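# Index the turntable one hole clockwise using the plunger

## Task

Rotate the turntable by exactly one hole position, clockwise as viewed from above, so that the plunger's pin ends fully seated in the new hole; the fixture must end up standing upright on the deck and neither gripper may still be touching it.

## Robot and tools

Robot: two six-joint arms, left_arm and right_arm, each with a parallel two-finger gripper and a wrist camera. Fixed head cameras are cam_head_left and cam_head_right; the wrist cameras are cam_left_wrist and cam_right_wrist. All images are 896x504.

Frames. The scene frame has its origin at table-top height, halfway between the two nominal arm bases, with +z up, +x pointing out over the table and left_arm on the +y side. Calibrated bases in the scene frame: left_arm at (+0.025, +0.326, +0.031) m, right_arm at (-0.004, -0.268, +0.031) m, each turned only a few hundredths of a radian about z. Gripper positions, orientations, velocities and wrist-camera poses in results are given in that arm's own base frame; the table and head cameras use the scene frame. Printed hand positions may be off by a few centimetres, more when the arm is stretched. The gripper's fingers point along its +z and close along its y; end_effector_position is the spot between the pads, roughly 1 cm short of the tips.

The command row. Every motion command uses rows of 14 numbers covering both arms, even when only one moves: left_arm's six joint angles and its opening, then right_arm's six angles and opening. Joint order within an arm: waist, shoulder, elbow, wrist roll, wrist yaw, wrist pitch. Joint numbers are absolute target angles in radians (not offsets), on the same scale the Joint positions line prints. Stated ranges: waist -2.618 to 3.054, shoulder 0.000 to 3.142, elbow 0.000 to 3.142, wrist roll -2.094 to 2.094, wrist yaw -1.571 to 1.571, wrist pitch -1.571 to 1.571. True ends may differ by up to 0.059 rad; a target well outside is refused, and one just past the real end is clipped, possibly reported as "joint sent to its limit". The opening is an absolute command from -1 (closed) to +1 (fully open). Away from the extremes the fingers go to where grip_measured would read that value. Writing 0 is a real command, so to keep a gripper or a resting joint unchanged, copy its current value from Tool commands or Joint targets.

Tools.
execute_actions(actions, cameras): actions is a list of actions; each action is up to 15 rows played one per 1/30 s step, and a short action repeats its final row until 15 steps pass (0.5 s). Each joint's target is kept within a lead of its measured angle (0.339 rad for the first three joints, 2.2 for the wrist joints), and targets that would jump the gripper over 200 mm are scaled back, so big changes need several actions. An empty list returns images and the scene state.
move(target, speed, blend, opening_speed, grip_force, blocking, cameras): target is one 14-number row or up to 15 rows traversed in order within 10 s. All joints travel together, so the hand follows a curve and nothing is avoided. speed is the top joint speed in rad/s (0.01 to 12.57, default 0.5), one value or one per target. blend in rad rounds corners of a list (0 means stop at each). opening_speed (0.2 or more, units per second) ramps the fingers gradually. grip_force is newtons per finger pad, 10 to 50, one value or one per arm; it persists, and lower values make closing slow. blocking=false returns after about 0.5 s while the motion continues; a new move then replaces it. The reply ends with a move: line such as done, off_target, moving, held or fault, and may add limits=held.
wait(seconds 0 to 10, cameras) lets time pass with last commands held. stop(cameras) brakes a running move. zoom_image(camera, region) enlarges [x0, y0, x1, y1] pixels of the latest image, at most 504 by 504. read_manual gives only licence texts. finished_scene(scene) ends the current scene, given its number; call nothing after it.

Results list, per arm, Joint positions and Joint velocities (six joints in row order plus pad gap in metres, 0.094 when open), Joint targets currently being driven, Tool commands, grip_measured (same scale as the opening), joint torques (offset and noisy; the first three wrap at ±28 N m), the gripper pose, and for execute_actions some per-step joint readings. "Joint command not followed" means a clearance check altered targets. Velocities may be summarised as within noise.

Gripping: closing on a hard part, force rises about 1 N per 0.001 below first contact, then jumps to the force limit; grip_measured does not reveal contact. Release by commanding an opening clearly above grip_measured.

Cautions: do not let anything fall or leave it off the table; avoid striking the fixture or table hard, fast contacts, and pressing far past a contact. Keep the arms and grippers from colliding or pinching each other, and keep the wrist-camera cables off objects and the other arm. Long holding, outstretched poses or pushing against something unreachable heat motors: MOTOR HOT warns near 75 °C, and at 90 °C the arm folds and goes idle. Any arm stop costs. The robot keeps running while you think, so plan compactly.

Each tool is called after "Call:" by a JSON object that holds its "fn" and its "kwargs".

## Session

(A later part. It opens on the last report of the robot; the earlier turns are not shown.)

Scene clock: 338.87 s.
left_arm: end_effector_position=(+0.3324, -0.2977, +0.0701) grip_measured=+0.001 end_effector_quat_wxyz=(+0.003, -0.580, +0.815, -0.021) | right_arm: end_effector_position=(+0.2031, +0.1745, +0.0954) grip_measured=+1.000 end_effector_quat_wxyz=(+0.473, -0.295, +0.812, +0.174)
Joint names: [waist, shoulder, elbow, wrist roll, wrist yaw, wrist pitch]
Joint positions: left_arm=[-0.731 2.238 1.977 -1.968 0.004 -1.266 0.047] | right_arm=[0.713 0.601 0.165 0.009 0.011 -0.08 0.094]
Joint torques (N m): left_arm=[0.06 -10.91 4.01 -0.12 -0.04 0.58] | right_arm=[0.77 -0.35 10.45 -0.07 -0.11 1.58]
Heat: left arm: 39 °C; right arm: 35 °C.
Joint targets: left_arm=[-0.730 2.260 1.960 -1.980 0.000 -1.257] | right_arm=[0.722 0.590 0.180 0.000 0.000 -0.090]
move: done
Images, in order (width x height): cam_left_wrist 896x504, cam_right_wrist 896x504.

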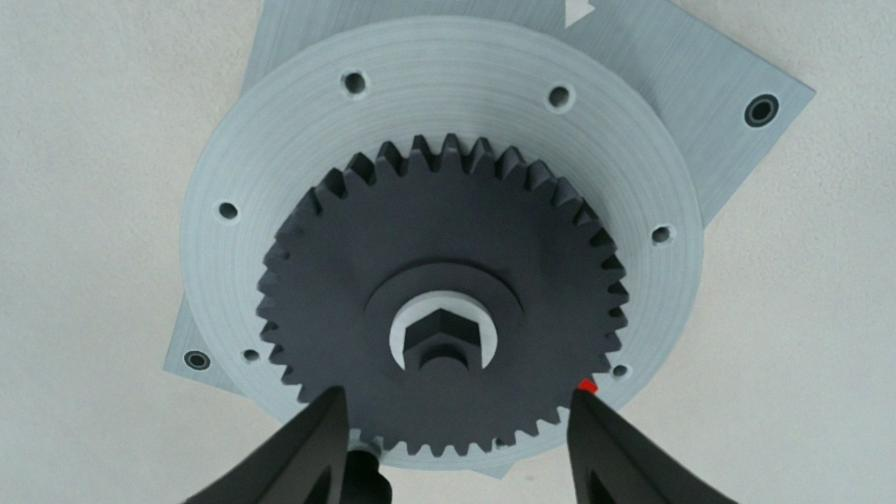

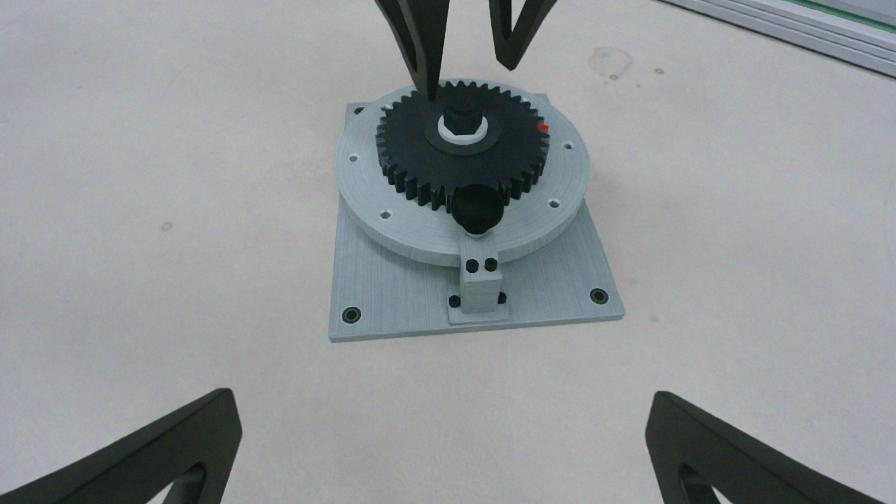

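Call:
{"fn": "move", "kwargs": {"target": [-0.75,2.3,1.958,-1.97,0,-1.265,0,0.722,0.59,0.18,0,0,-0.09,1], "cameras": ["cam_left_wrist","cam_right_wrist"], "speed": 0.06}}

Call:
{"fn": "zoom_image", "kwargs": {"camera": "cam_right_wrist", "region": [300, 0, 700, 300]}}

Scene clock: 353.20 s.
left_arm: end_effector_position=(+0.3275, -0.3003, +0.0549) grip_measured=+0.001 end_effector_quat_wxyz=(-0.001, -0.575, +0.818, -0.004) | right_arm: end_effector_position=(+0.2031, +0.1745, +0.0954) grip_measured=+1.000 end_effector_quat_wxyz=(+0.473, -0.295, +0.812, +0.174)
Joint names: [waist, shoulder, elbow, wrist roll, wrist yaw, wrist pitch]
Joint positions: left_arm=[-0.743 2.274 1.977 -1.968 0.004 -1.265 0.047] | right_arm=[0.713 0.601 0.165 0.009 0.011 -0.08 0.094]
Joint torques (N m): left_arm=[-0.62 -10.74 3.84 -0.01 -0.04 0.43] | right_arm=[0.79 -0.36 10.47 -0.07 -0.11 1.59]
Heat: left arm: 38 °C; right arm: 35 °C.
Joint targets: left_arm=[-0.750 2.300 1.958 -1.970 0.000 -1.265] | right_arm=[0.722 0.590 0.180 0.000 0.000 -0.090]
move: done
Images, in order (width x height): cam_left_wrist 896x504, cam_right_wrist 896x504.

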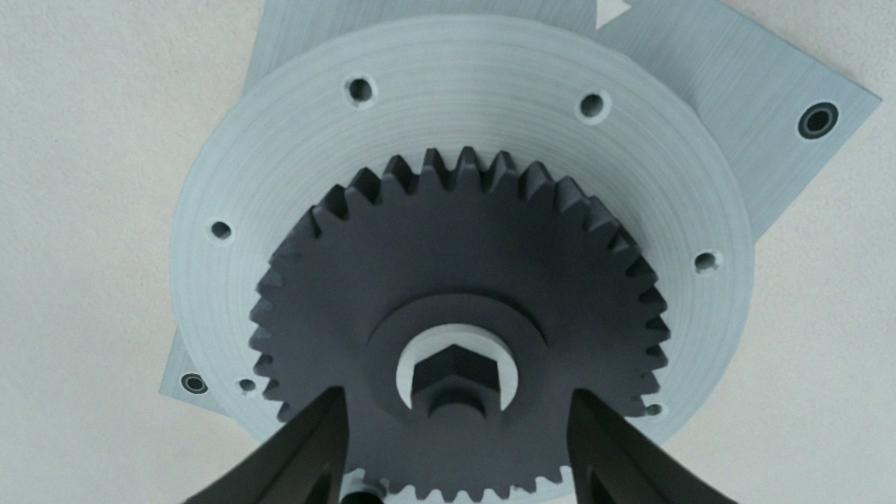

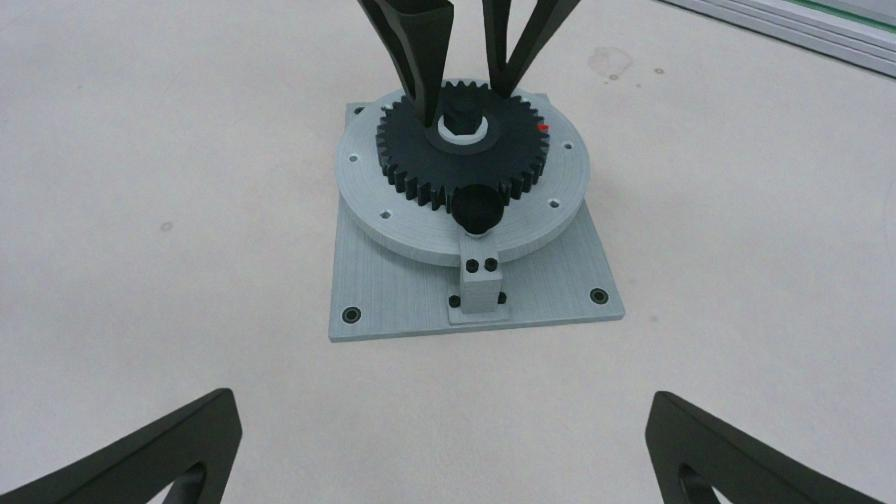

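Scaled by 1.260 from the camera's 896x504 image, which has a finer 1280x720 frame.

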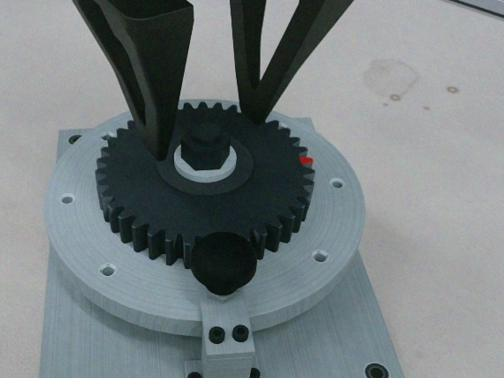

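Call:
{"fn": "move", "kwargs": {"target": [-0.75,2.3,1.958,-1.97,0,-1.265,0,0.67,1.647,0.05,0,0,1.25,0.3], "cameras": ["all"], "speed": 0.5}}

Call:
{"fn": "zoom_image", "kwargs": {"camera": "cam_right_wrist", "region": [200, 100, 700, 500]}}

Scene clock: 394.73 s.
left_arm: end_effector_position=(+0.3275, -0.3003, +0.0549) grip_measured=+0.001 end_effector_quat_wxyz=(-0.001, -0.575, +0.818, -0.004) | right_arm: end_effector_position=(+0.2573, +0.2073, +0.0507) grip_measured=+0.302 end_effector_quat_wxyz=(+0.541, -0.268, +0.774, +0.190)
Joint names: [waist, shoulder, elbow, wrist roll, wrist yaw, wrist pitch]
Joint positions: left_arm=[-0.743 2.274 1.977 -1.968 0.004 -1.265 0.047] | right_arm=[0.679 1.635 0.056 0.007 0.008 1.229 0.061]
Joint torques (N m): left_arm=[-0.64 -10.73 3.79 0 -0.03 0.43] | right_arm=[-0.96 -3.06 3.62 -0.06 -0.09 1.96]
Heat: left arm: 37 °C; right arm: 36 °C.
Joint targets: left_arm=[-0.750 2.300 1.958 -1.970 0.000 -1.265] | right_arm=[0.670 1.647 0.050 0.000 0.000 1.250]
move: done

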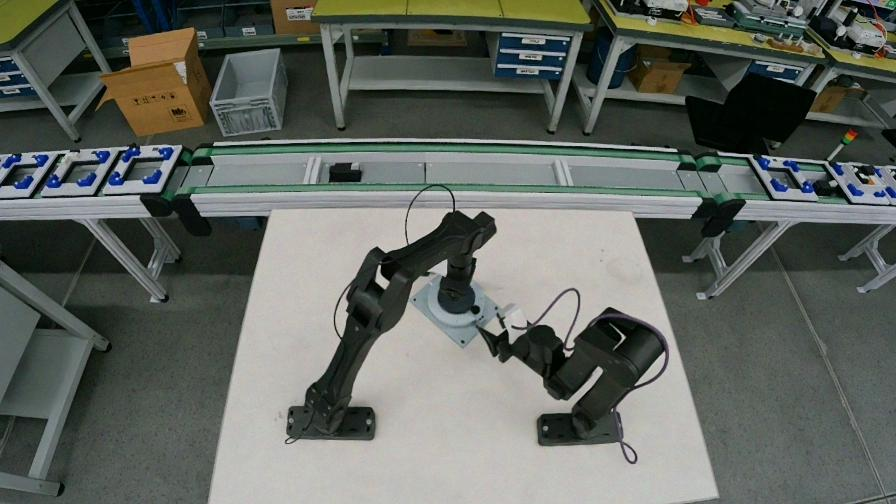

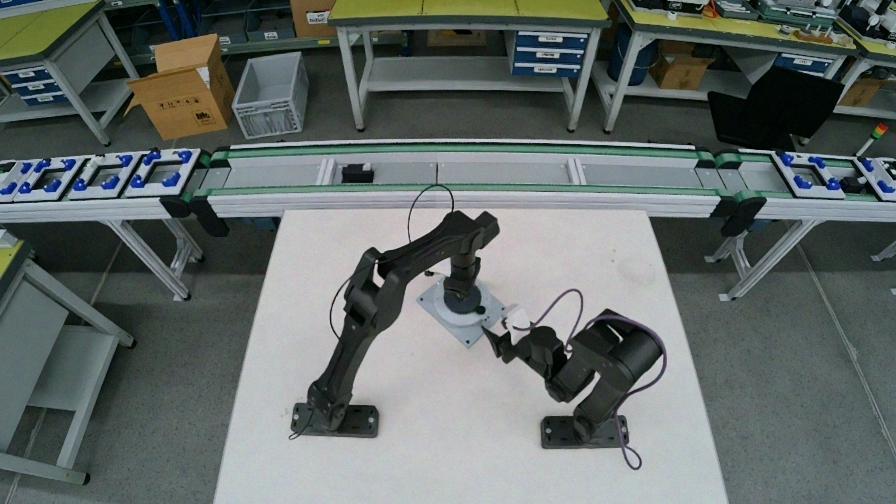

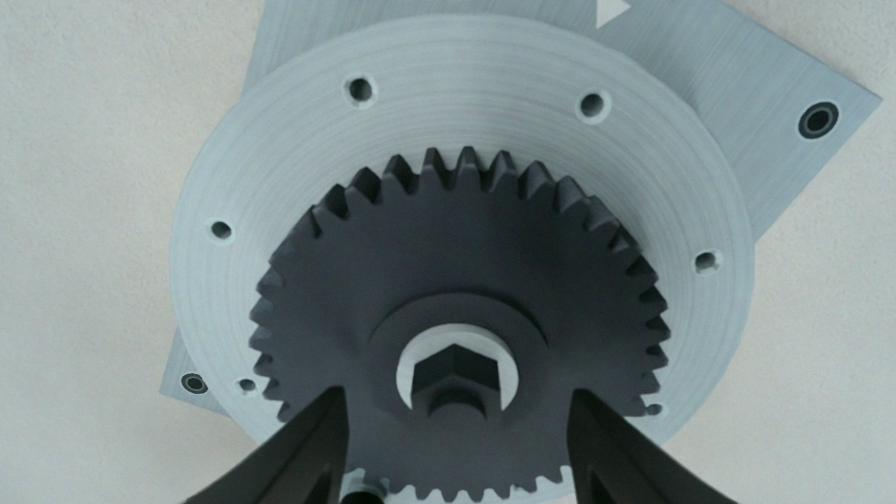

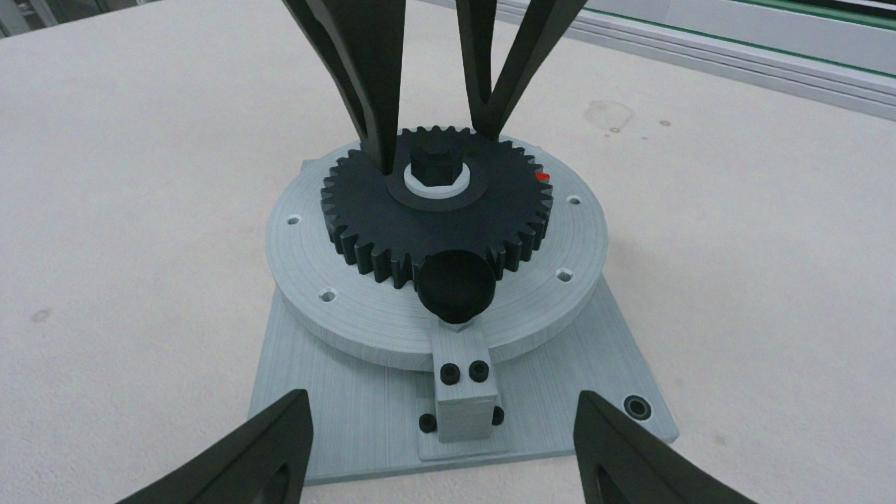

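Scaled by 1.008 from the camera's 896x504 image, which has a finer 1280x720 frame.

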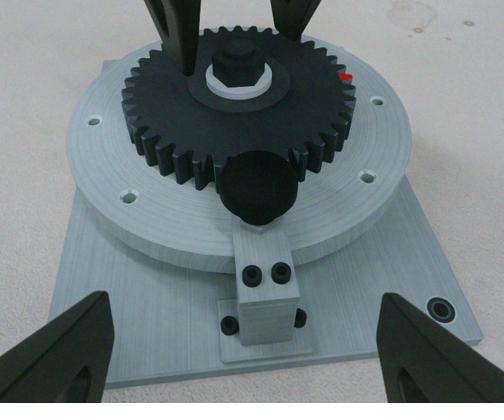

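Call:
{"fn": "move", "kwargs": {"target": [-0.75,2.3,1.958,-1.97,0,-1.265,0,0.66,1.896,0.235,0,0,1.315,0.3], "cameras": ["cam_right_wrist"], "speed": 0.2}}

Scene clock: 413.73 s.
left_arm: end_effector_position=(+0.3275, -0.3003, +0.0549) grip_measured=+0.001 end_effector_quat_wxyz=(-0.001, -0.575, +0.818, -0.004) | right_arm: end_effector_position=(+0.2930, +0.2315, +0.0312) grip_measured=+0.302 end_effector_quat_wxyz=(+0.535, -0.266, +0.780, +0.185)
Joint names: [waist, shoulder, elbow, wrist roll, wrist yaw, wrist pitch]
Joint positions: left_arm=[-0.743 2.274 1.977 -1.968 0.004 -1.265 0.047] | right_arm=[0.669 1.879 0.224 0.007 0.007 1.289 0.061]
Joint torques (N m): left_arm=[-0.62 -10.71 3.82 -0.01 -0.03 0.43] | right_arm=[-0.96 -4.53 4.75 -0.06 -0.1 1.98]
Heat: left arm: 37 °C; right arm: 38 °C.
Joint targets: left_arm=[-0.750 2.300 1.958 -1.970 0.000 -1.265] | right_arm=[0.660 1.896 0.235 0.000 0.000 1.315]
move: done
Images, in order (width x height): cam_right_wrist 896x504.

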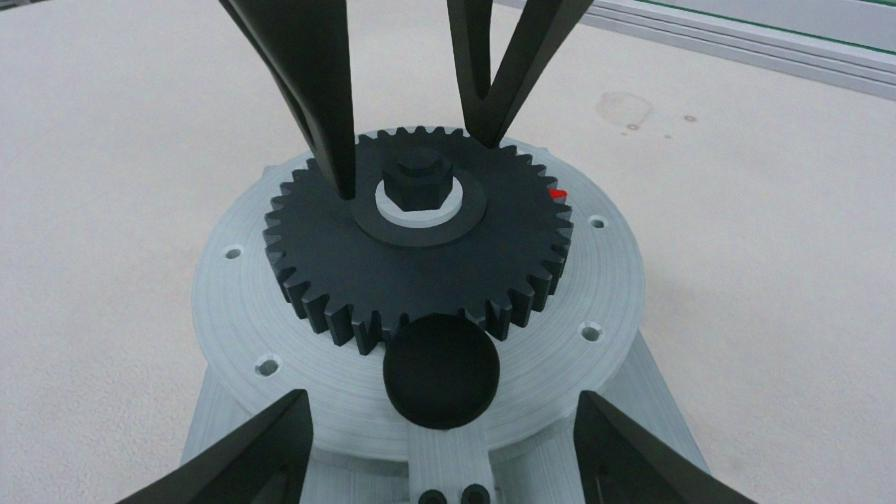

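Call:
{"fn": "move", "kwargs": {"target": [-0.75,2.3,1.958,-1.97,0,-1.265,-0.85,0.66,1.896,0.235,0,0,1.315,-0.75], "cameras": ["cam_left_wrist","cam_right_wrist"], "opening_speed": 0.4}}

Scene clock: 422.97 s.
left_arm: end_effector_position=(+0.3275, -0.3003, +0.0549) grip_measured=-0.805 end_effector_quat_wxyz=(-0.001, -0.575, +0.818, -0.004) | right_arm: end_effector_position=(+0.2910, +0.2321, +0.0296) grip_measured=-0.662 end_effector_quat_wxyz=(+0.535, -0.283, +0.776, +0.179)
Joint names: [waist, shoulder, elbow, wrist roll, wrist yaw, wrist pitch]
Joint positions: left_arm=[-0.743 2.274 1.977 -1.968 0.004 -1.265 0.009] | right_arm=[0.669 1.881 0.222 -0.029 -0.002 1.287 0.016]
Joint torques (N m): left_arm=[-0.62 -10.71 3.77 0 -0.03 0.42] | right_arm=[-0.96 -4.72 4.93 0.31 0.02 2]
Heat: left arm: 37 °C; right arm: 38 °C.
Joint targets: left_arm=[-0.750 2.300 1.958 -1.970 0.000 -1.265] | right_arm=[0.660 1.896 0.235 0.000 0.000 1.315]
move: done
Images, in order (width x height): cam_left_wrist 896x504, cam_right_wrist 896x504.

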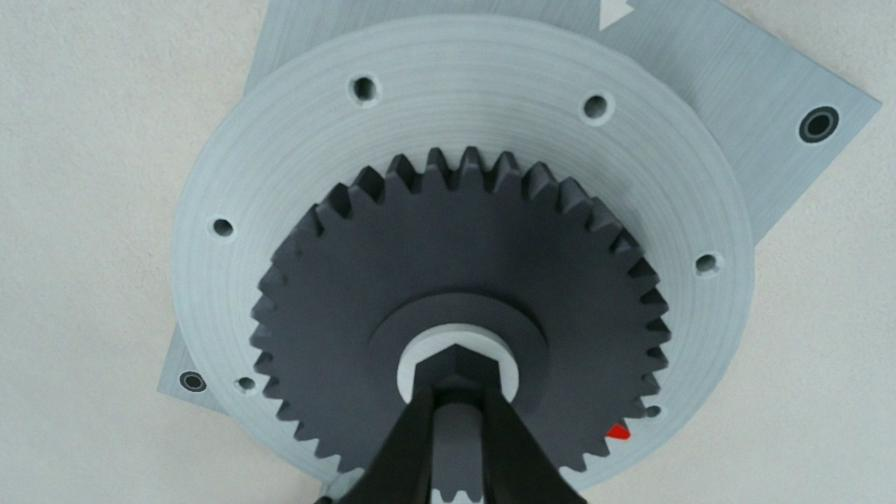

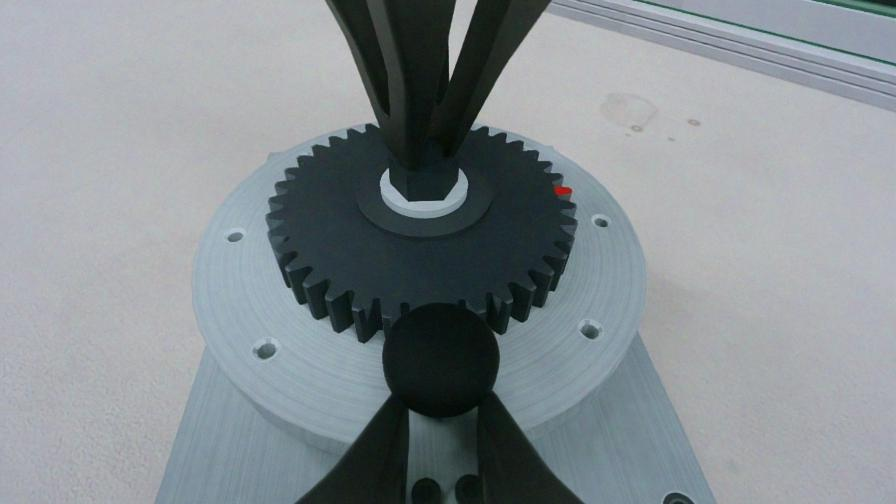

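Call:
{"fn": "move", "kwargs": {"target": [[-0.75,2.3,1.958,-1.97,0,-1.265,0,0.66,1.896,0.235,0,0,1.315,-0.75],[-0.75,2.312,1.937,-1.97,0,-1.241,0,0.66,1.896,0.235,0,0,1.315,-0.75],[-0.75,2.312,1.937,-1.97,0,-1.241,-0.85,0.66,1.896,0.235,0,0,1.315,-0.75]], "cameras": ["cam_left_wrist","cam_right_wrist"], "opening_speed": 0.7, "speed": 0.06}}

Scene clock: 440.07 s.
left_arm: end_effector_position=(+0.3277, -0.3004, +0.0439) grip_measured=-0.617 end_effector_quat_wxyz=(-0.001, -0.577, +0.817, -0.001) | right_arm: end_effector_position=(+0.2908, +0.2325, +0.0296) grip_measured=-0.666 end_effector_quat_wxyz=(+0.535, -0.283, +0.776, +0.180)
Joint names: [waist, shoulder, elbow, wrist roll, wrist yaw, wrist pitch]
Joint positions: left_arm=[-0.743 2.286 1.953 -1.973 0.003 -1.236 0.018] | right_arm=[0.669 1.881 0.222 -0.027 -0.005 1.287 0.016]
Joint torques (N m): left_arm=[-0.64 -10.78 3.99 0.03 -0.03 0.35] | right_arm=[-1.03 -4.72 4.9 0.3 0.01 2]
Heat: left arm: 37 °C; right arm: 38 °C.
Joint targets: left_arm=[-0.750 2.312 1.937 -1.970 0.000 -1.241] | right_arm=[0.660 1.896 0.235 0.000 0.000 1.315]
move: done
Images, in order (width x height): cam_left_wrist 896x504, cam_right_wrist 896x504.

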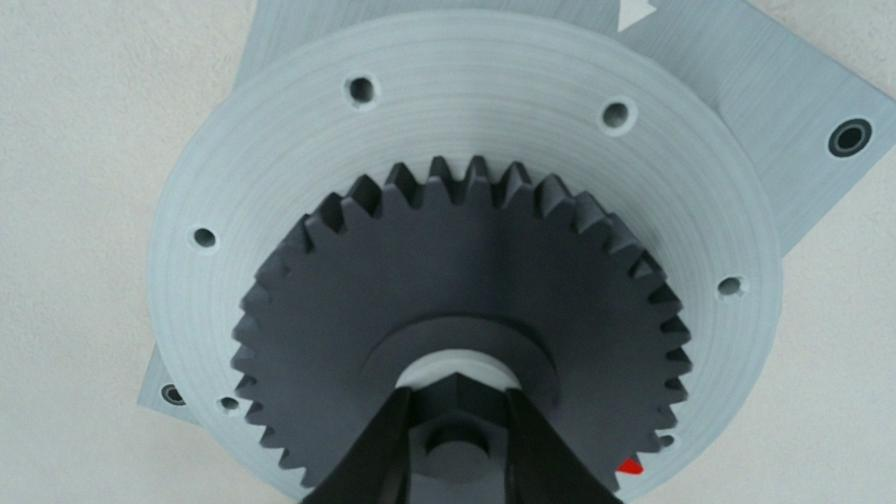

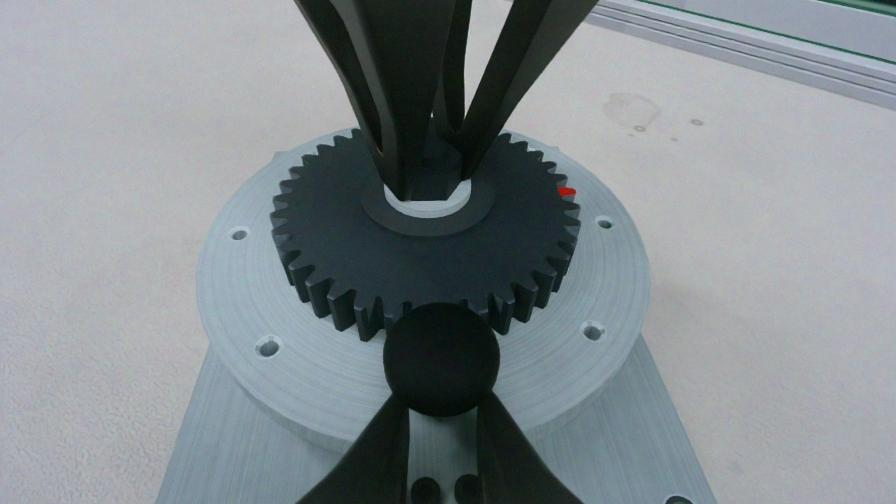

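Call:
{"fn": "move", "kwargs": {"target": [-0.75,2.312,1.937,-1.97,0,-1.241,-0.85,0.662,1.735,0.235,0,0,1.15,-0.75], "cameras": ["cam_left_wrist","cam_right_wrist"], "speed": 0.1}}

Scene clock: 452.63 s.
left_arm: end_effector_position=(+0.3275, -0.3004, +0.0439) grip_measured=-0.618 end_effector_quat_wxyz=(-0.002, -0.576, +0.817, -0.001) | right_arm: end_effector_position=(+0.2884, +0.2314, +0.0303) grip_measured=-0.684 end_effector_quat_wxyz=(+0.512, -0.285, +0.790, +0.177)
Joint names: [waist, shoulder, elbow, wrist roll, wrist yaw, wrist pitch]
Joint positions: left_arm=[-0.743 2.286 1.953 -1.971 0.004 -1.236 0.018] | right_arm=[0.669 1.779 0.236 -0.018 -0.008 1.118 0.015]
Joint torques (N m): left_arm=[-0.61 -10.77 4 0.02 -0.04 0.35] | right_arm=[-0.77 -9.1 4.25 0.21 0.09 2.03]
Heat: left arm: 37 °C; right arm: 38 °C.
Joint targets: left_arm=[-0.750 2.312 1.937 -1.970 0.000 -1.241] | right_arm=[0.662 1.735 0.235 0.000 0.000 1.150]
move: off_target (right_arm); right_arm: the shoulder is farthest, 0.044 rad from its target
Images, in order (width x height): cam_left_wrist 896x504, cam_right_wrist 896x504.

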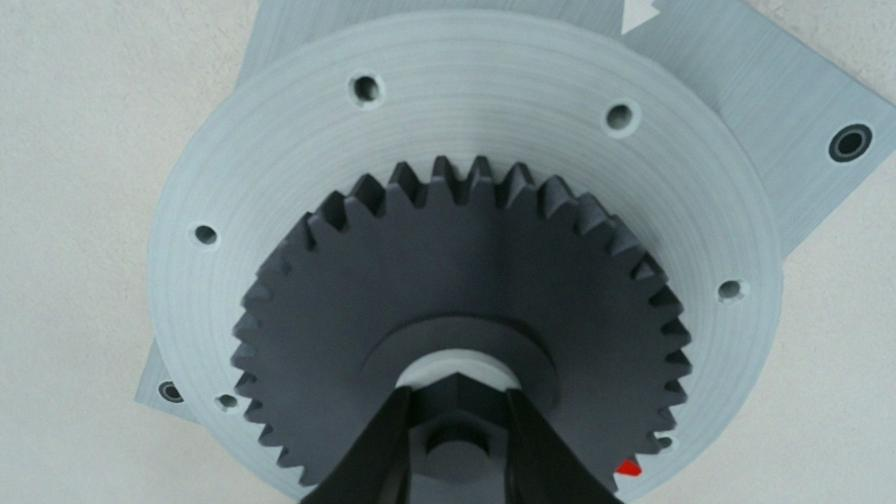

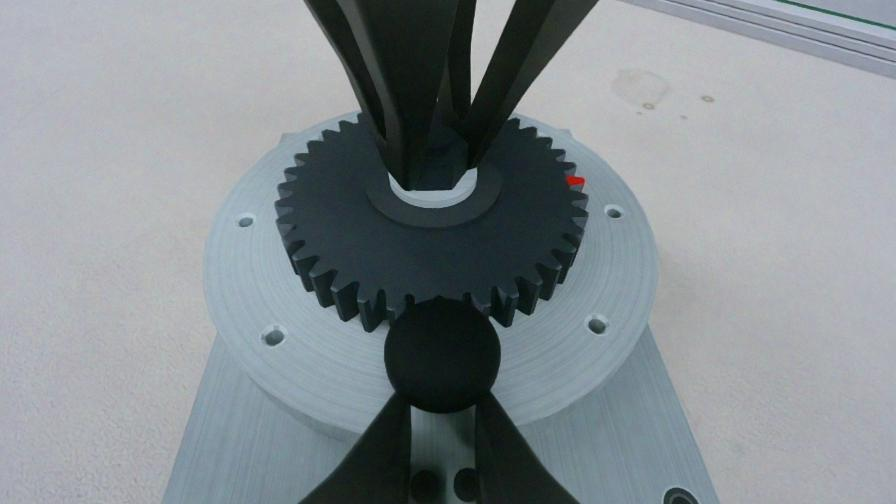

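Call:
{"fn": "move", "kwargs": {"target": [-0.75,2.312,1.937,-1.97,0,-1.241,-0.85,0.662,1.66,0.22,0,0,1.12,-0.9], "cameras": ["cam_right_wrist"], "speed": 0.1}}

Scene clock: 459.07 s.
left_arm: end_effector_position=(+0.3271, -0.3007, +0.0439) grip_measured=-0.618 end_effector_quat_wxyz=(-0.002, -0.575, +0.818, -0.001) | right_arm: end_effector_position=(+0.2847, +0.2285, +0.0325) grip_measured=-0.733 end_effector_quat_wxyz=(+0.504, -0.287, +0.796, +0.174)
Joint names: [waist, shoulder, elbow, wrist roll, wrist yaw, wrist pitch]
Joint positions: left_arm=[-0.744 2.286 1.953 -1.969 0.004 -1.237 0.018] | right_arm=[0.669 1.718 0.231 -0.019 -0.008 1.041 0.013]
Joint torques (N m): left_arm=[-0.51 -10.77 3.97 0 -0.04 0.36] | right_arm=[-0.8 -9.99 3.77 0.21 0.07 2.42]
Heat: left arm: 37 °C; right arm: 39 °C.
Joint targets: left_arm=[-0.750 2.312 1.937 -1.970 0.000 -1.241] | right_arm=[0.662 1.660 0.220 0.000 0.000 1.120]
move: off_target (right_arm); right_arm: the wrist pitch is farthest, 0.079 rad from its target
Images, in order (width x height): cam_right_wrist 896x504.

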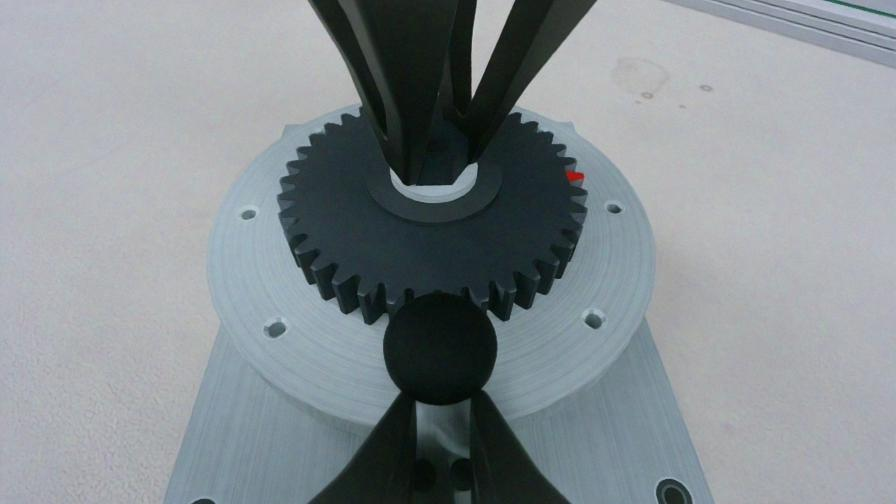

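Call:
{"fn": "move", "kwargs": {"target": [[-0.75,2.312,1.937,-1.97,0,-1.241,-0.85,0.662,1.73,0.235,0,0,1.06,0],[-0.75,2.312,1.937,-1.97,0,-1.241,-0.85,0.66,1.89,0.265,0,0,1.29,0]], "cameras": ["cam_right_wrist"], "speed": 0.2}}

Scene clock: 480.17 s.
left_arm: end_effector_position=(+0.3271, -0.3007, +0.0439) grip_measured=-0.618 end_effector_quat_wxyz=(-0.002, -0.575, +0.818, -0.001) | right_arm: end_effector_position=(+0.2976, +0.2386, +0.0361) grip_measured=-0.002 end_effector_quat_wxyz=(+0.540, -0.276, +0.773, +0.188)
Joint names: [waist, shoulder, elbow, wrist roll, wrist yaw, wrist pitch]
Joint positions: left_arm=[-0.744 2.286 1.953 -1.969 0.004 -1.237 0.018] | right_arm=[0.669 1.872 0.252 -0.01 -0.008 1.266 0.047]
Joint torques (N m): left_arm=[-0.51 -10.76 3.97 0 -0.04 0.36] | right_arm=[-1.02 -4.68 5.18 0.11 0.07 1.99]
Heat: left arm: 38 °C; right arm: 41 °C.
Joint targets: left_arm=[-0.750 2.312 1.937 -1.970 0.000 -1.241] | right_arm=[0.660 1.890 0.265 0.000 0.000 1.290]
move: done
Images, in order (width x height): cam_right_wrist 896x504.

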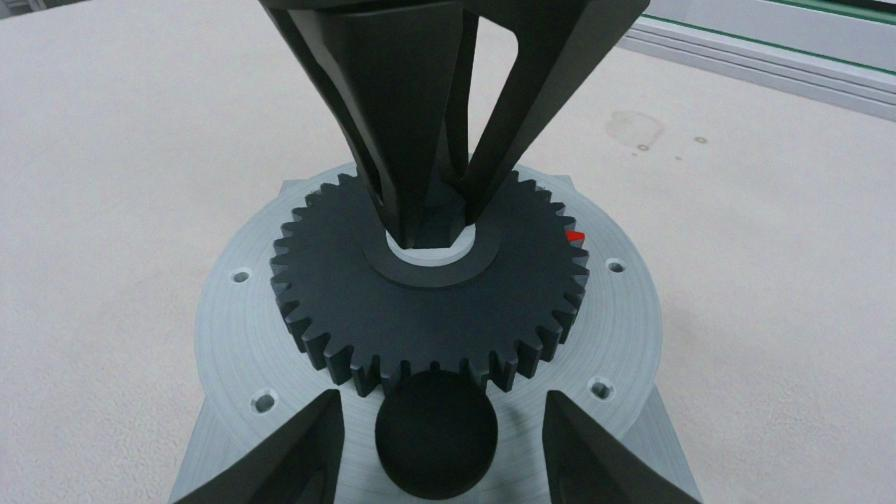

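Call:
{"fn": "move", "kwargs": {"target": [[-0.75,2.312,1.937,-1.97,0,-1.241,-0.85,0.66,1.89,0.265,0,0,1.29,-0.9],[-0.75,2.312,1.937,-1.97,0,-1.241,-0.85,0.66,1.72,0.265,0,0,1.12,-0.9]], "cameras": ["cam_right_wrist"], "opening_speed": 0.6, "speed": 0.1}}

Scene clock: 491.37 s.
left_arm: end_effector_position=(+0.3261, -0.3018, +0.0439) grip_measured=-0.618 end_effector_quat_wxyz=(-0.002, -0.574, +0.819, -0.001) | right_arm: end_effector_position=(+0.2956, +0.2378, +0.0367) grip_measured=-0.477 end_effector_quat_wxyz=(+0.516, -0.282, +0.789, +0.182)
Joint names: [waist, shoulder, elbow, wrist roll, wrist yaw, wrist pitch]
Joint positions: left_arm=[-0.747 2.286 1.953 -1.969 0.005 -1.237 0.018] | right_arm=[0.669 1.769 0.272 -0.009 -0.011 1.083 0.025]
Joint torques (N m): left_arm=[-0.28 -10.78 3.99 0.01 -0.05 0.36] | right_arm=[-1.02 -9.63 4.04 0.11 0.09 2.05]
Heat: left arm: 38 °C; right arm: 40 °C.
Joint targets: left_arm=[-0.750 2.312 1.937 -1.970 0.000 -1.241] | right_arm=[0.660 1.720 0.265 0.000 0.000 1.120]
move: off_target (right_arm); right_arm: the shoulder is farthest, 0.049 rad from its target
Images, in order (width x height): cam_right_wrist 896x504.

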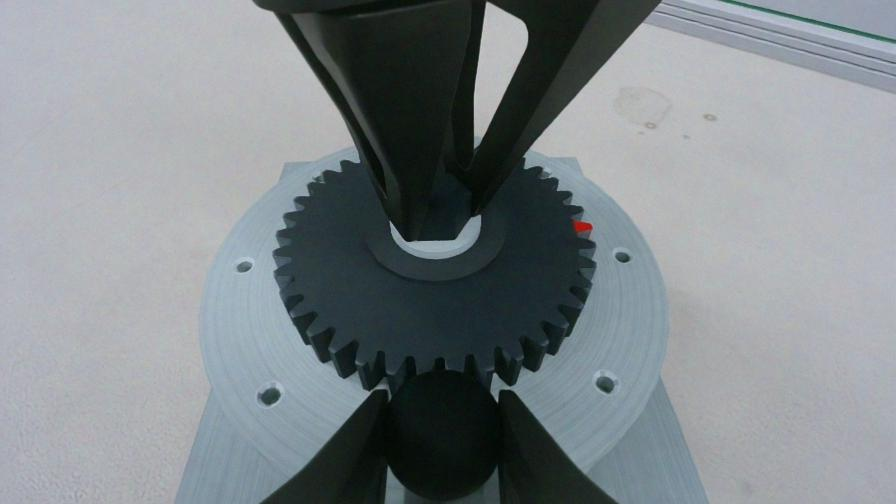

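Call:
{"fn": "move", "kwargs": {"target": [-0.75,2.312,1.937,-1.97,0,-1.241,-0.85,0.66,1.6,0.265,0,0,1.06,-0.9], "cameras": ["cam_right_wrist"], "speed": 0.1}}

Scene clock: 497.70 s.
left_arm: end_effector_position=(+0.3210, -0.3073, +0.0440) grip_measured=-0.618 end_effector_quat_wxyz=(-0.011, -0.570, +0.822, -0.003) | right_arm: end_effector_position=(+0.2901, +0.2327, +0.0386) grip_measured=-0.477 end_effector_quat_wxyz=(+0.498, -0.285, +0.801, +0.174)
Joint names: [waist, shoulder, elbow, wrist roll, wrist yaw, wrist pitch]
Joint positions: left_arm=[-0.756 2.286 1.953 -1.969 0.023 -1.237 0.018] | right_arm=[0.669 1.672 0.272 -0.009 -0.008 0.94 0.025]
Joint torques (N m): left_arm=[0.47 -10.78 3.99 0 -0.22 0.37] | right_arm=[-0.99 -11.11 4.6 0.12 0.08 2.79]
Heat: left arm: 38 °C; right arm: 41 °C.
Joint targets: left_arm=[-0.750 2.312 1.937 -1.970 0.000 -1.241] | right_arm=[0.660 1.600 0.265 0.000 0.000 1.060]
move: off_target (right_arm); right_arm: the wrist pitch is farthest, 0.120 rad from its target
Images, in order (width x height): cam_right_wrist 896x504.

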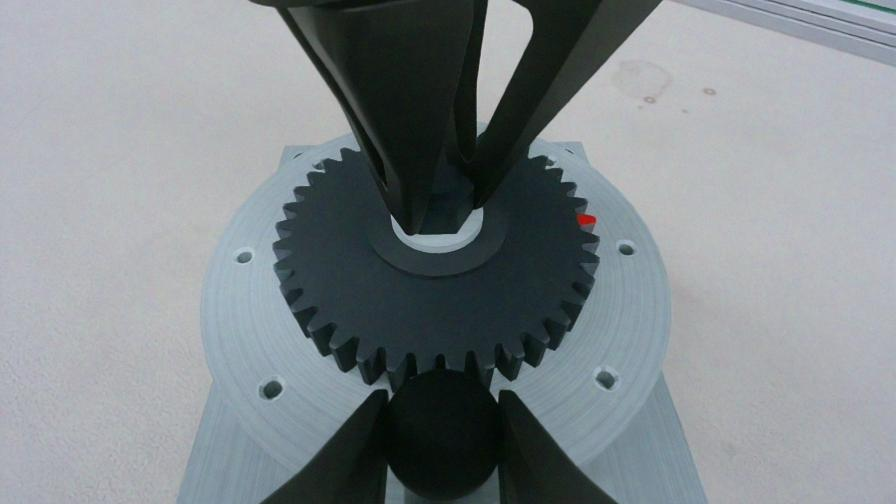

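Call:
{"fn": "move", "kwargs": {"target": [-0.75,2.312,1.937,-1.97,0,-1.241,-0.85,0.66,1.67,0.31,0,0,1.4,-0.9], "cameras": ["cam_right_wrist","cam_left_wrist"], "speed": 0.2}}

Scene clock: 521.37 s.
left_arm: end_effector_position=(+0.3213, -0.3070, +0.0440) grip_measured=-0.618 end_effector_quat_wxyz=(-0.010, -0.570, +0.822, -0.003) | right_arm: end_effector_position=(+0.2929, +0.2349, +0.0466) grip_measured=-0.477 end_effector_quat_wxyz=(+0.521, -0.280, +0.786, +0.182)
Joint names: [waist, shoulder, elbow, wrist roll, wrist yaw, wrist pitch]
Joint positions: left_arm=[-0.756 2.286 1.953 -1.969 0.021 -1.237 0.018] | right_arm=[0.669 1.704 0.256 -0.009 -0.008 1.046 0.025]
Joint torques (N m): left_arm=[0.47 -10.78 4 0.02 -0.18 0.35] | right_arm=[-0.95 -8.03 10.18 0.13 0.06 4.94]
Heat: left arm: 38 °C; right arm: 50 °C.
Joint targets: left_arm=[-0.750 2.312 1.937 -1.970 0.000 -1.241] | right_arm=[0.660 1.670 0.310 0.000 0.000 1.400]
move: off_target (right_arm); right_arm: the wrist pitch is farthest, 0.354 rad from its target
Images, in order (width x height): cam_left_wrist 896x504, cam_right_wrist 896x504.

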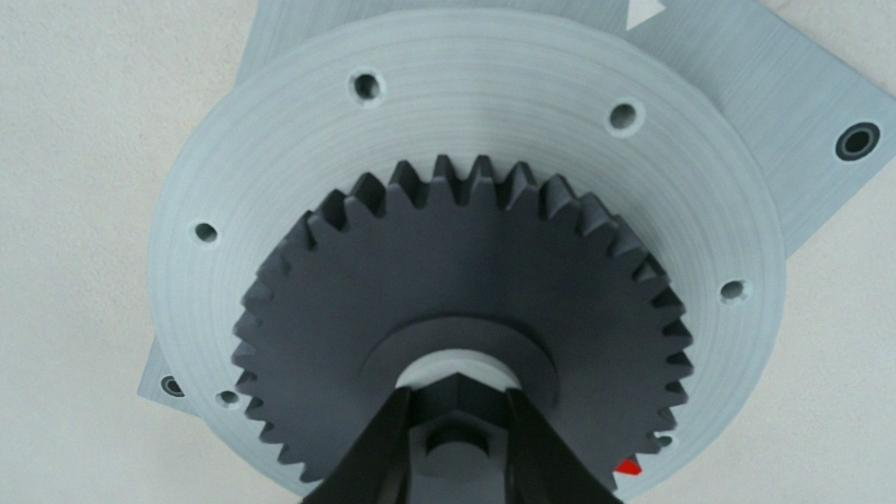

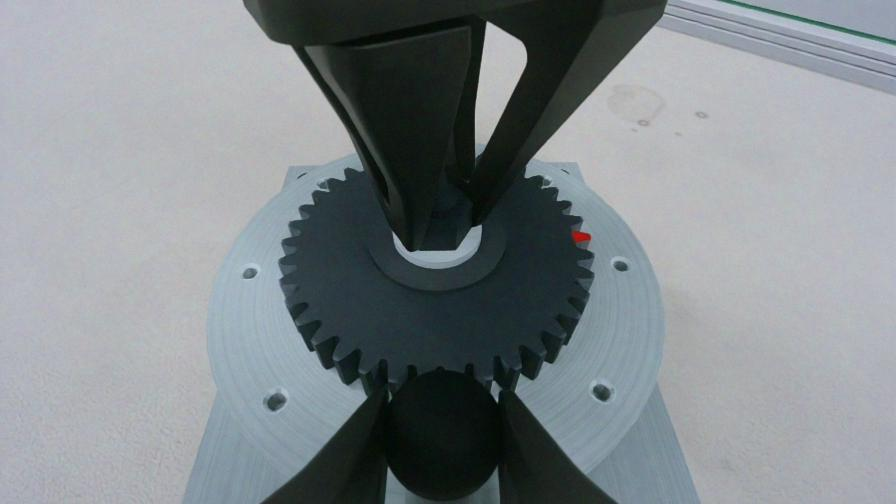

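Call:
{"fn": "move", "kwargs": {"target": [[-0.75,2.312,1.937,-1.97,0,-1.241,-0.85,0.66,1.66,0.33,0,0,1.5,-0.9],[-0.75,2.312,1.937,-1.75,0,-1.241,-0.95,0.66,1.66,0.33,0,0,1.5,-0.9]], "cameras": ["cam_right_wrist","cam_left_wrist"], "speed": 0.2}}

Scene clock: 528.00 s.
left_arm: end_effector_position=(+0.3213, -0.3070, +0.0440) grip_measured=-0.618 end_effector_quat_wxyz=(-0.010, -0.570, +0.822, -0.003) | right_arm: end_effector_position=(+0.2902, +0.2328, +0.0396) grip_measured=-0.477 end_effector_quat_wxyz=(+0.510, -0.282, +0.793, +0.178)
Joint names: [waist, shoulder, elbow, wrist roll, wrist yaw, wrist pitch]
Joint positions: left_arm=[-0.756 2.286 1.953 -1.969 0.021 -1.237 0.018] | right_arm=[0.669 1.706 0.254 -0.009 -0.008 1.023 0.025]
Joint torques (N m): left_arm=[0.47 -10.78 4 0.01 -0.18 0.36] | right_arm=[-0.09 -5.55 5.18 0.03 -0.02 1.94]
Heat: left arm: 38 °C; right arm: 61 °C.
Joint targets: left_arm=[-0.750 2.312 1.937 -1.970 0.000 -1.241] | right_arm=[0.669 1.704 0.256 -0.009 -0.008 1.048]
Tool commands: left_gripper/opening=-0.85 right_gripper/opening=-0.9
move: held (right_arm; a check stopped the path), off_target (left_arm); path passed 0 of 2 targets; target 2's new numbers were not sent; limits=held; left_arm: the wrist roll is farthest, 0.219 rad from its target; right_arm: the wrist pitch is farthest, 0.477 rad from its target
joint command not followed: on one or more control steps a check withheld the commanded joint targets of the right arm, and it was not sent them on those steps.
cause: the commanded joint targets, or the way to them, would bring a part of the robot too close to another arm (this arm's fingers and the left arm's wrist (the part past the wrist yaw), along the way the arms are being sent, or toward where that arm still pushes).
Images, in order (width x height): cam_left_wrist 896x504, cam_right_wrist 896x504.

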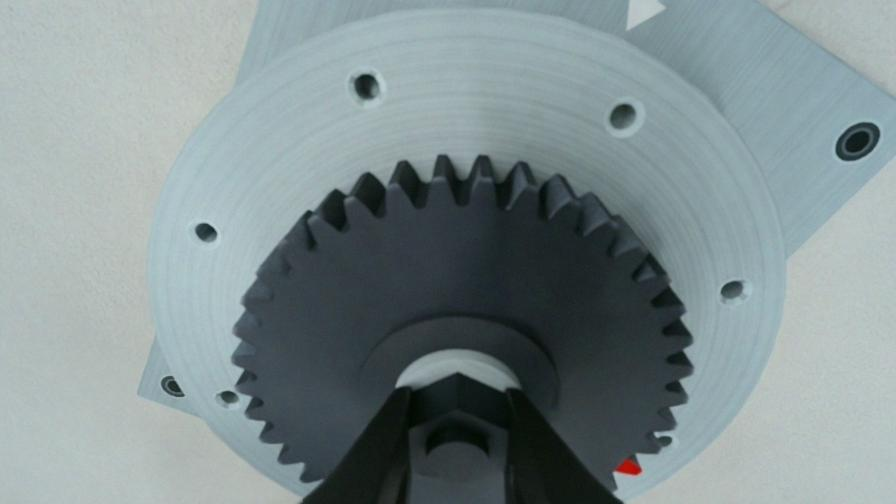

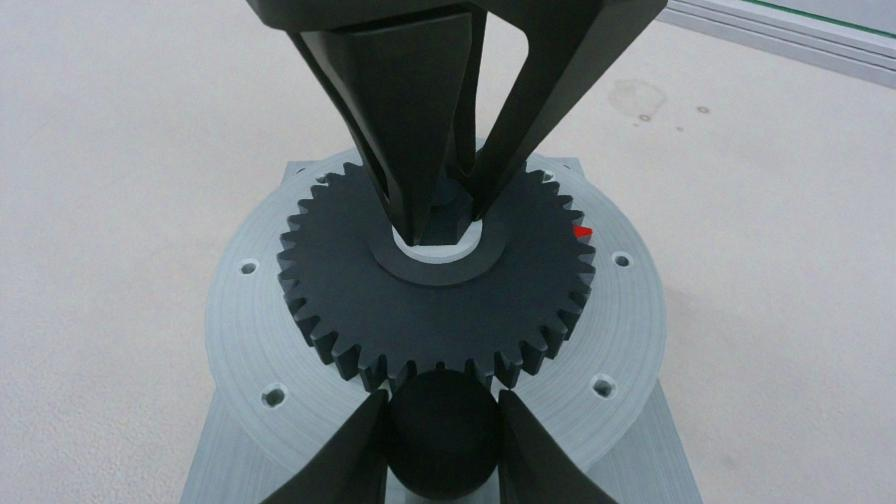

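Call:
{"fn": "move", "kwargs": {"target": [[-0.75,2.312,1.937,-1.97,0,-1.241,-0.85,0.66,1.67,0.31,0,0,1.4,-0.9],[-0.75,2.312,1.937,-1.7,0,-1.241,-0.85,0.66,1.67,0.31,0,0,1.4,-0.9]], "cameras": ["cam_right_wrist","cam_left_wrist"], "speed": 0.3}}

Scene clock: 535.77 s.
left_arm: end_effector_position=(+0.3213, -0.3070, +0.0440) grip_measured=-0.618 end_effector_quat_wxyz=(-0.010, -0.461, +0.887, -0.004) | right_arm: end_effector_position=(+0.2927, +0.2348, +0.0461) grip_measured=-0.477 end_effector_quat_wxyz=(+0.521, -0.280, +0.785, +0.182)
Joint names: [waist, shoulder, elbow, wrist roll, wrist yaw, wrist pitch]
Joint positions: left_arm=[-0.756 2.286 1.953 -1.715 0.021 -1.237 0.018] | right_arm=[0.669 1.708 0.255 -0.009 -0.008 1.052 0.025]
Joint torques (N m): left_arm=[0.49 -10.8 4 0.18 -0.18 0.36] | right_arm=[-0.98 -8.38 10.36 0.13 0.06 4.88]
Heat: left arm: 38 °C; right arm: 59 °C.
Joint targets: left_arm=[-0.750 2.312 1.937 -1.700 0.000 -1.241] | right_arm=[0.660 1.670 0.310 0.000 0.000 1.400]
move: off_target (right_arm); right_arm: the wrist pitch is farthest, 0.348 rad from its target
Images, in order (width x height): cam_left_wrist 896x504, cam_right_wrist 896x504.

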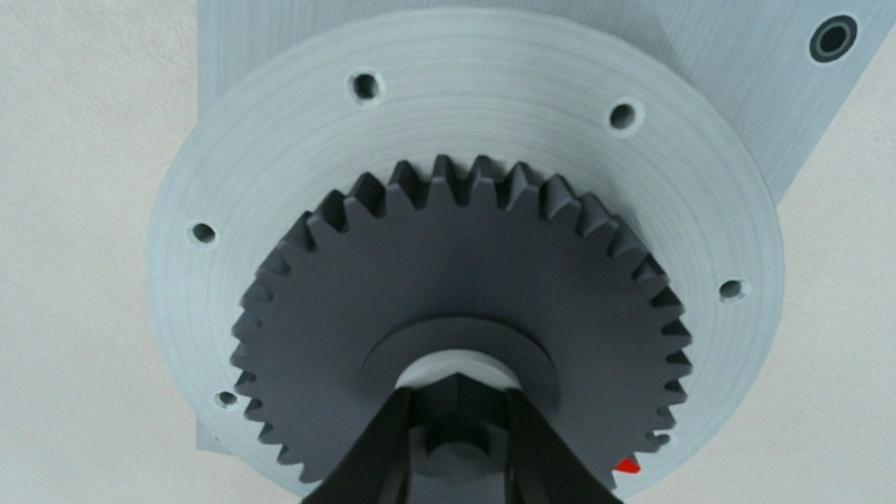

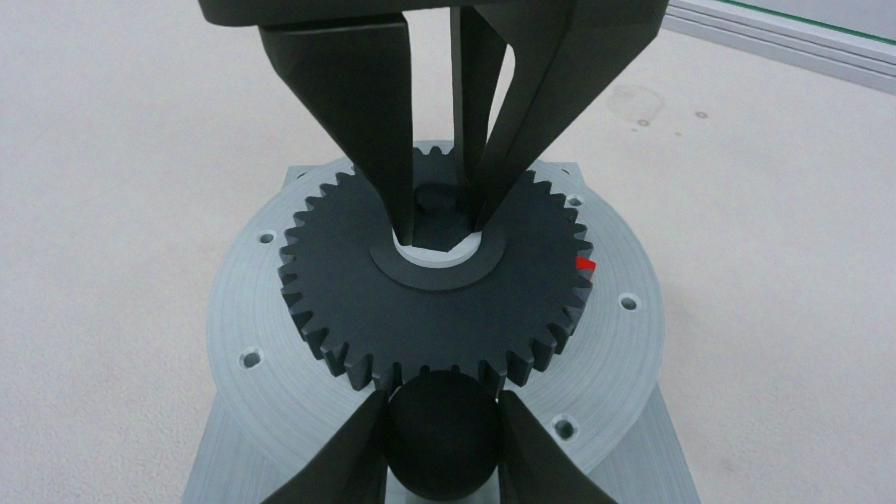

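Call:
{"fn": "move", "kwargs": {"target": [[-0.75,2.312,1.937,-1.7,0,-1.241,-0.85,0.665,1.72,0.262,0,0,1.04,-0.9],[-0.75,2.312,1.937,-1.7,0,-1.241,-0.85,0.665,1.72,0.262,0,0,1.04,0],[-0.75,2.312,1.937,-1.18,0,-1.241,-0.85,0.665,1.72,0.262,0,0,1.04,0]], "cameras": ["cam_right_wrist","cam_left_wrist"], "opening_speed": 1, "speed": 0.25}}

Scene clock: 551.30 s.
left_arm: end_effector_position=(+0.3215, -0.3072, +0.0440) grip_measured=-0.618 end_effector_quat_wxyz=(-0.008, -0.234, +0.972, -0.007) | right_arm: end_effector_position=(+0.2909, +0.2333, +0.0408) grip_measured=-0.002 end_effector_quat_wxyz=(+0.512, -0.282, +0.791, +0.179)
Joint names: [waist, shoulder, elbow, wrist roll, wrist yaw, wrist pitch]
Joint positions: left_arm=[-0.756 2.286 1.953 -1.229 0.021 -1.236 0.018] | right_arm=[0.669 1.708 0.255 -0.009 -0.008 1.029 0.047]
Joint torques (N m): left_arm=[0.47 -10.77 4.07 0.56 -0.18 0.34] | right_arm=[-0.55 -4.42 5.65 0.12 0.06 1.82]
Heat: left arm: 38 °C; right arm: 65 °C.
Joint targets: left_arm=[-0.750 2.312 1.937 -1.180 0.000 -1.241] | right_arm=[0.665 1.720 0.262 0.000 0.000 1.040]
move: off_target (left_arm); left_arm: the wrist roll is farthest, 0.049 rad from its target
Images, in order (width x height): cam_left_wrist 896x504, cam_right_wrist 896x504.

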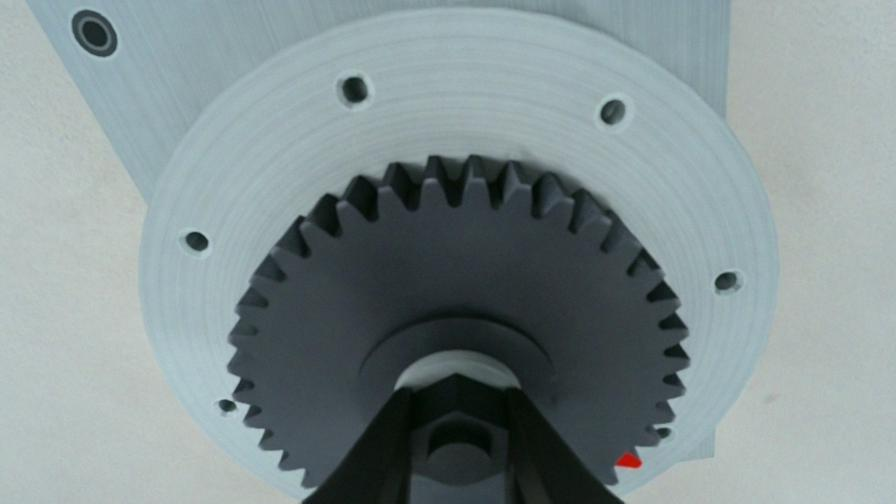

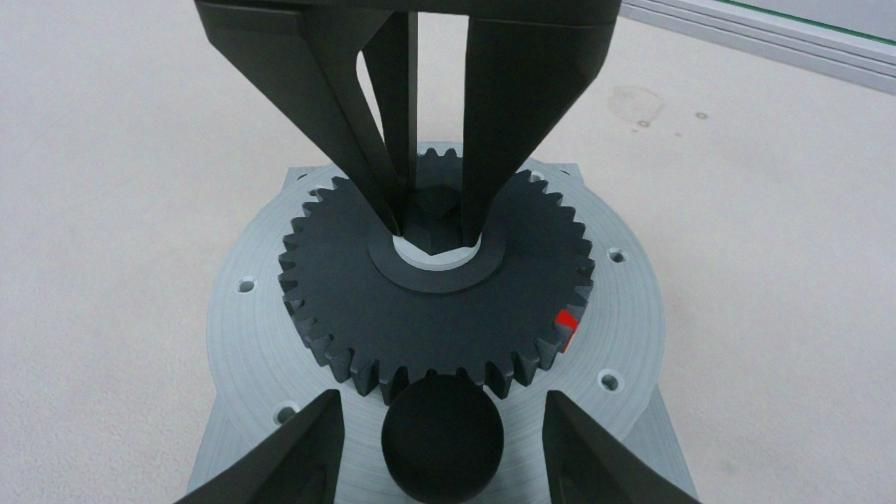

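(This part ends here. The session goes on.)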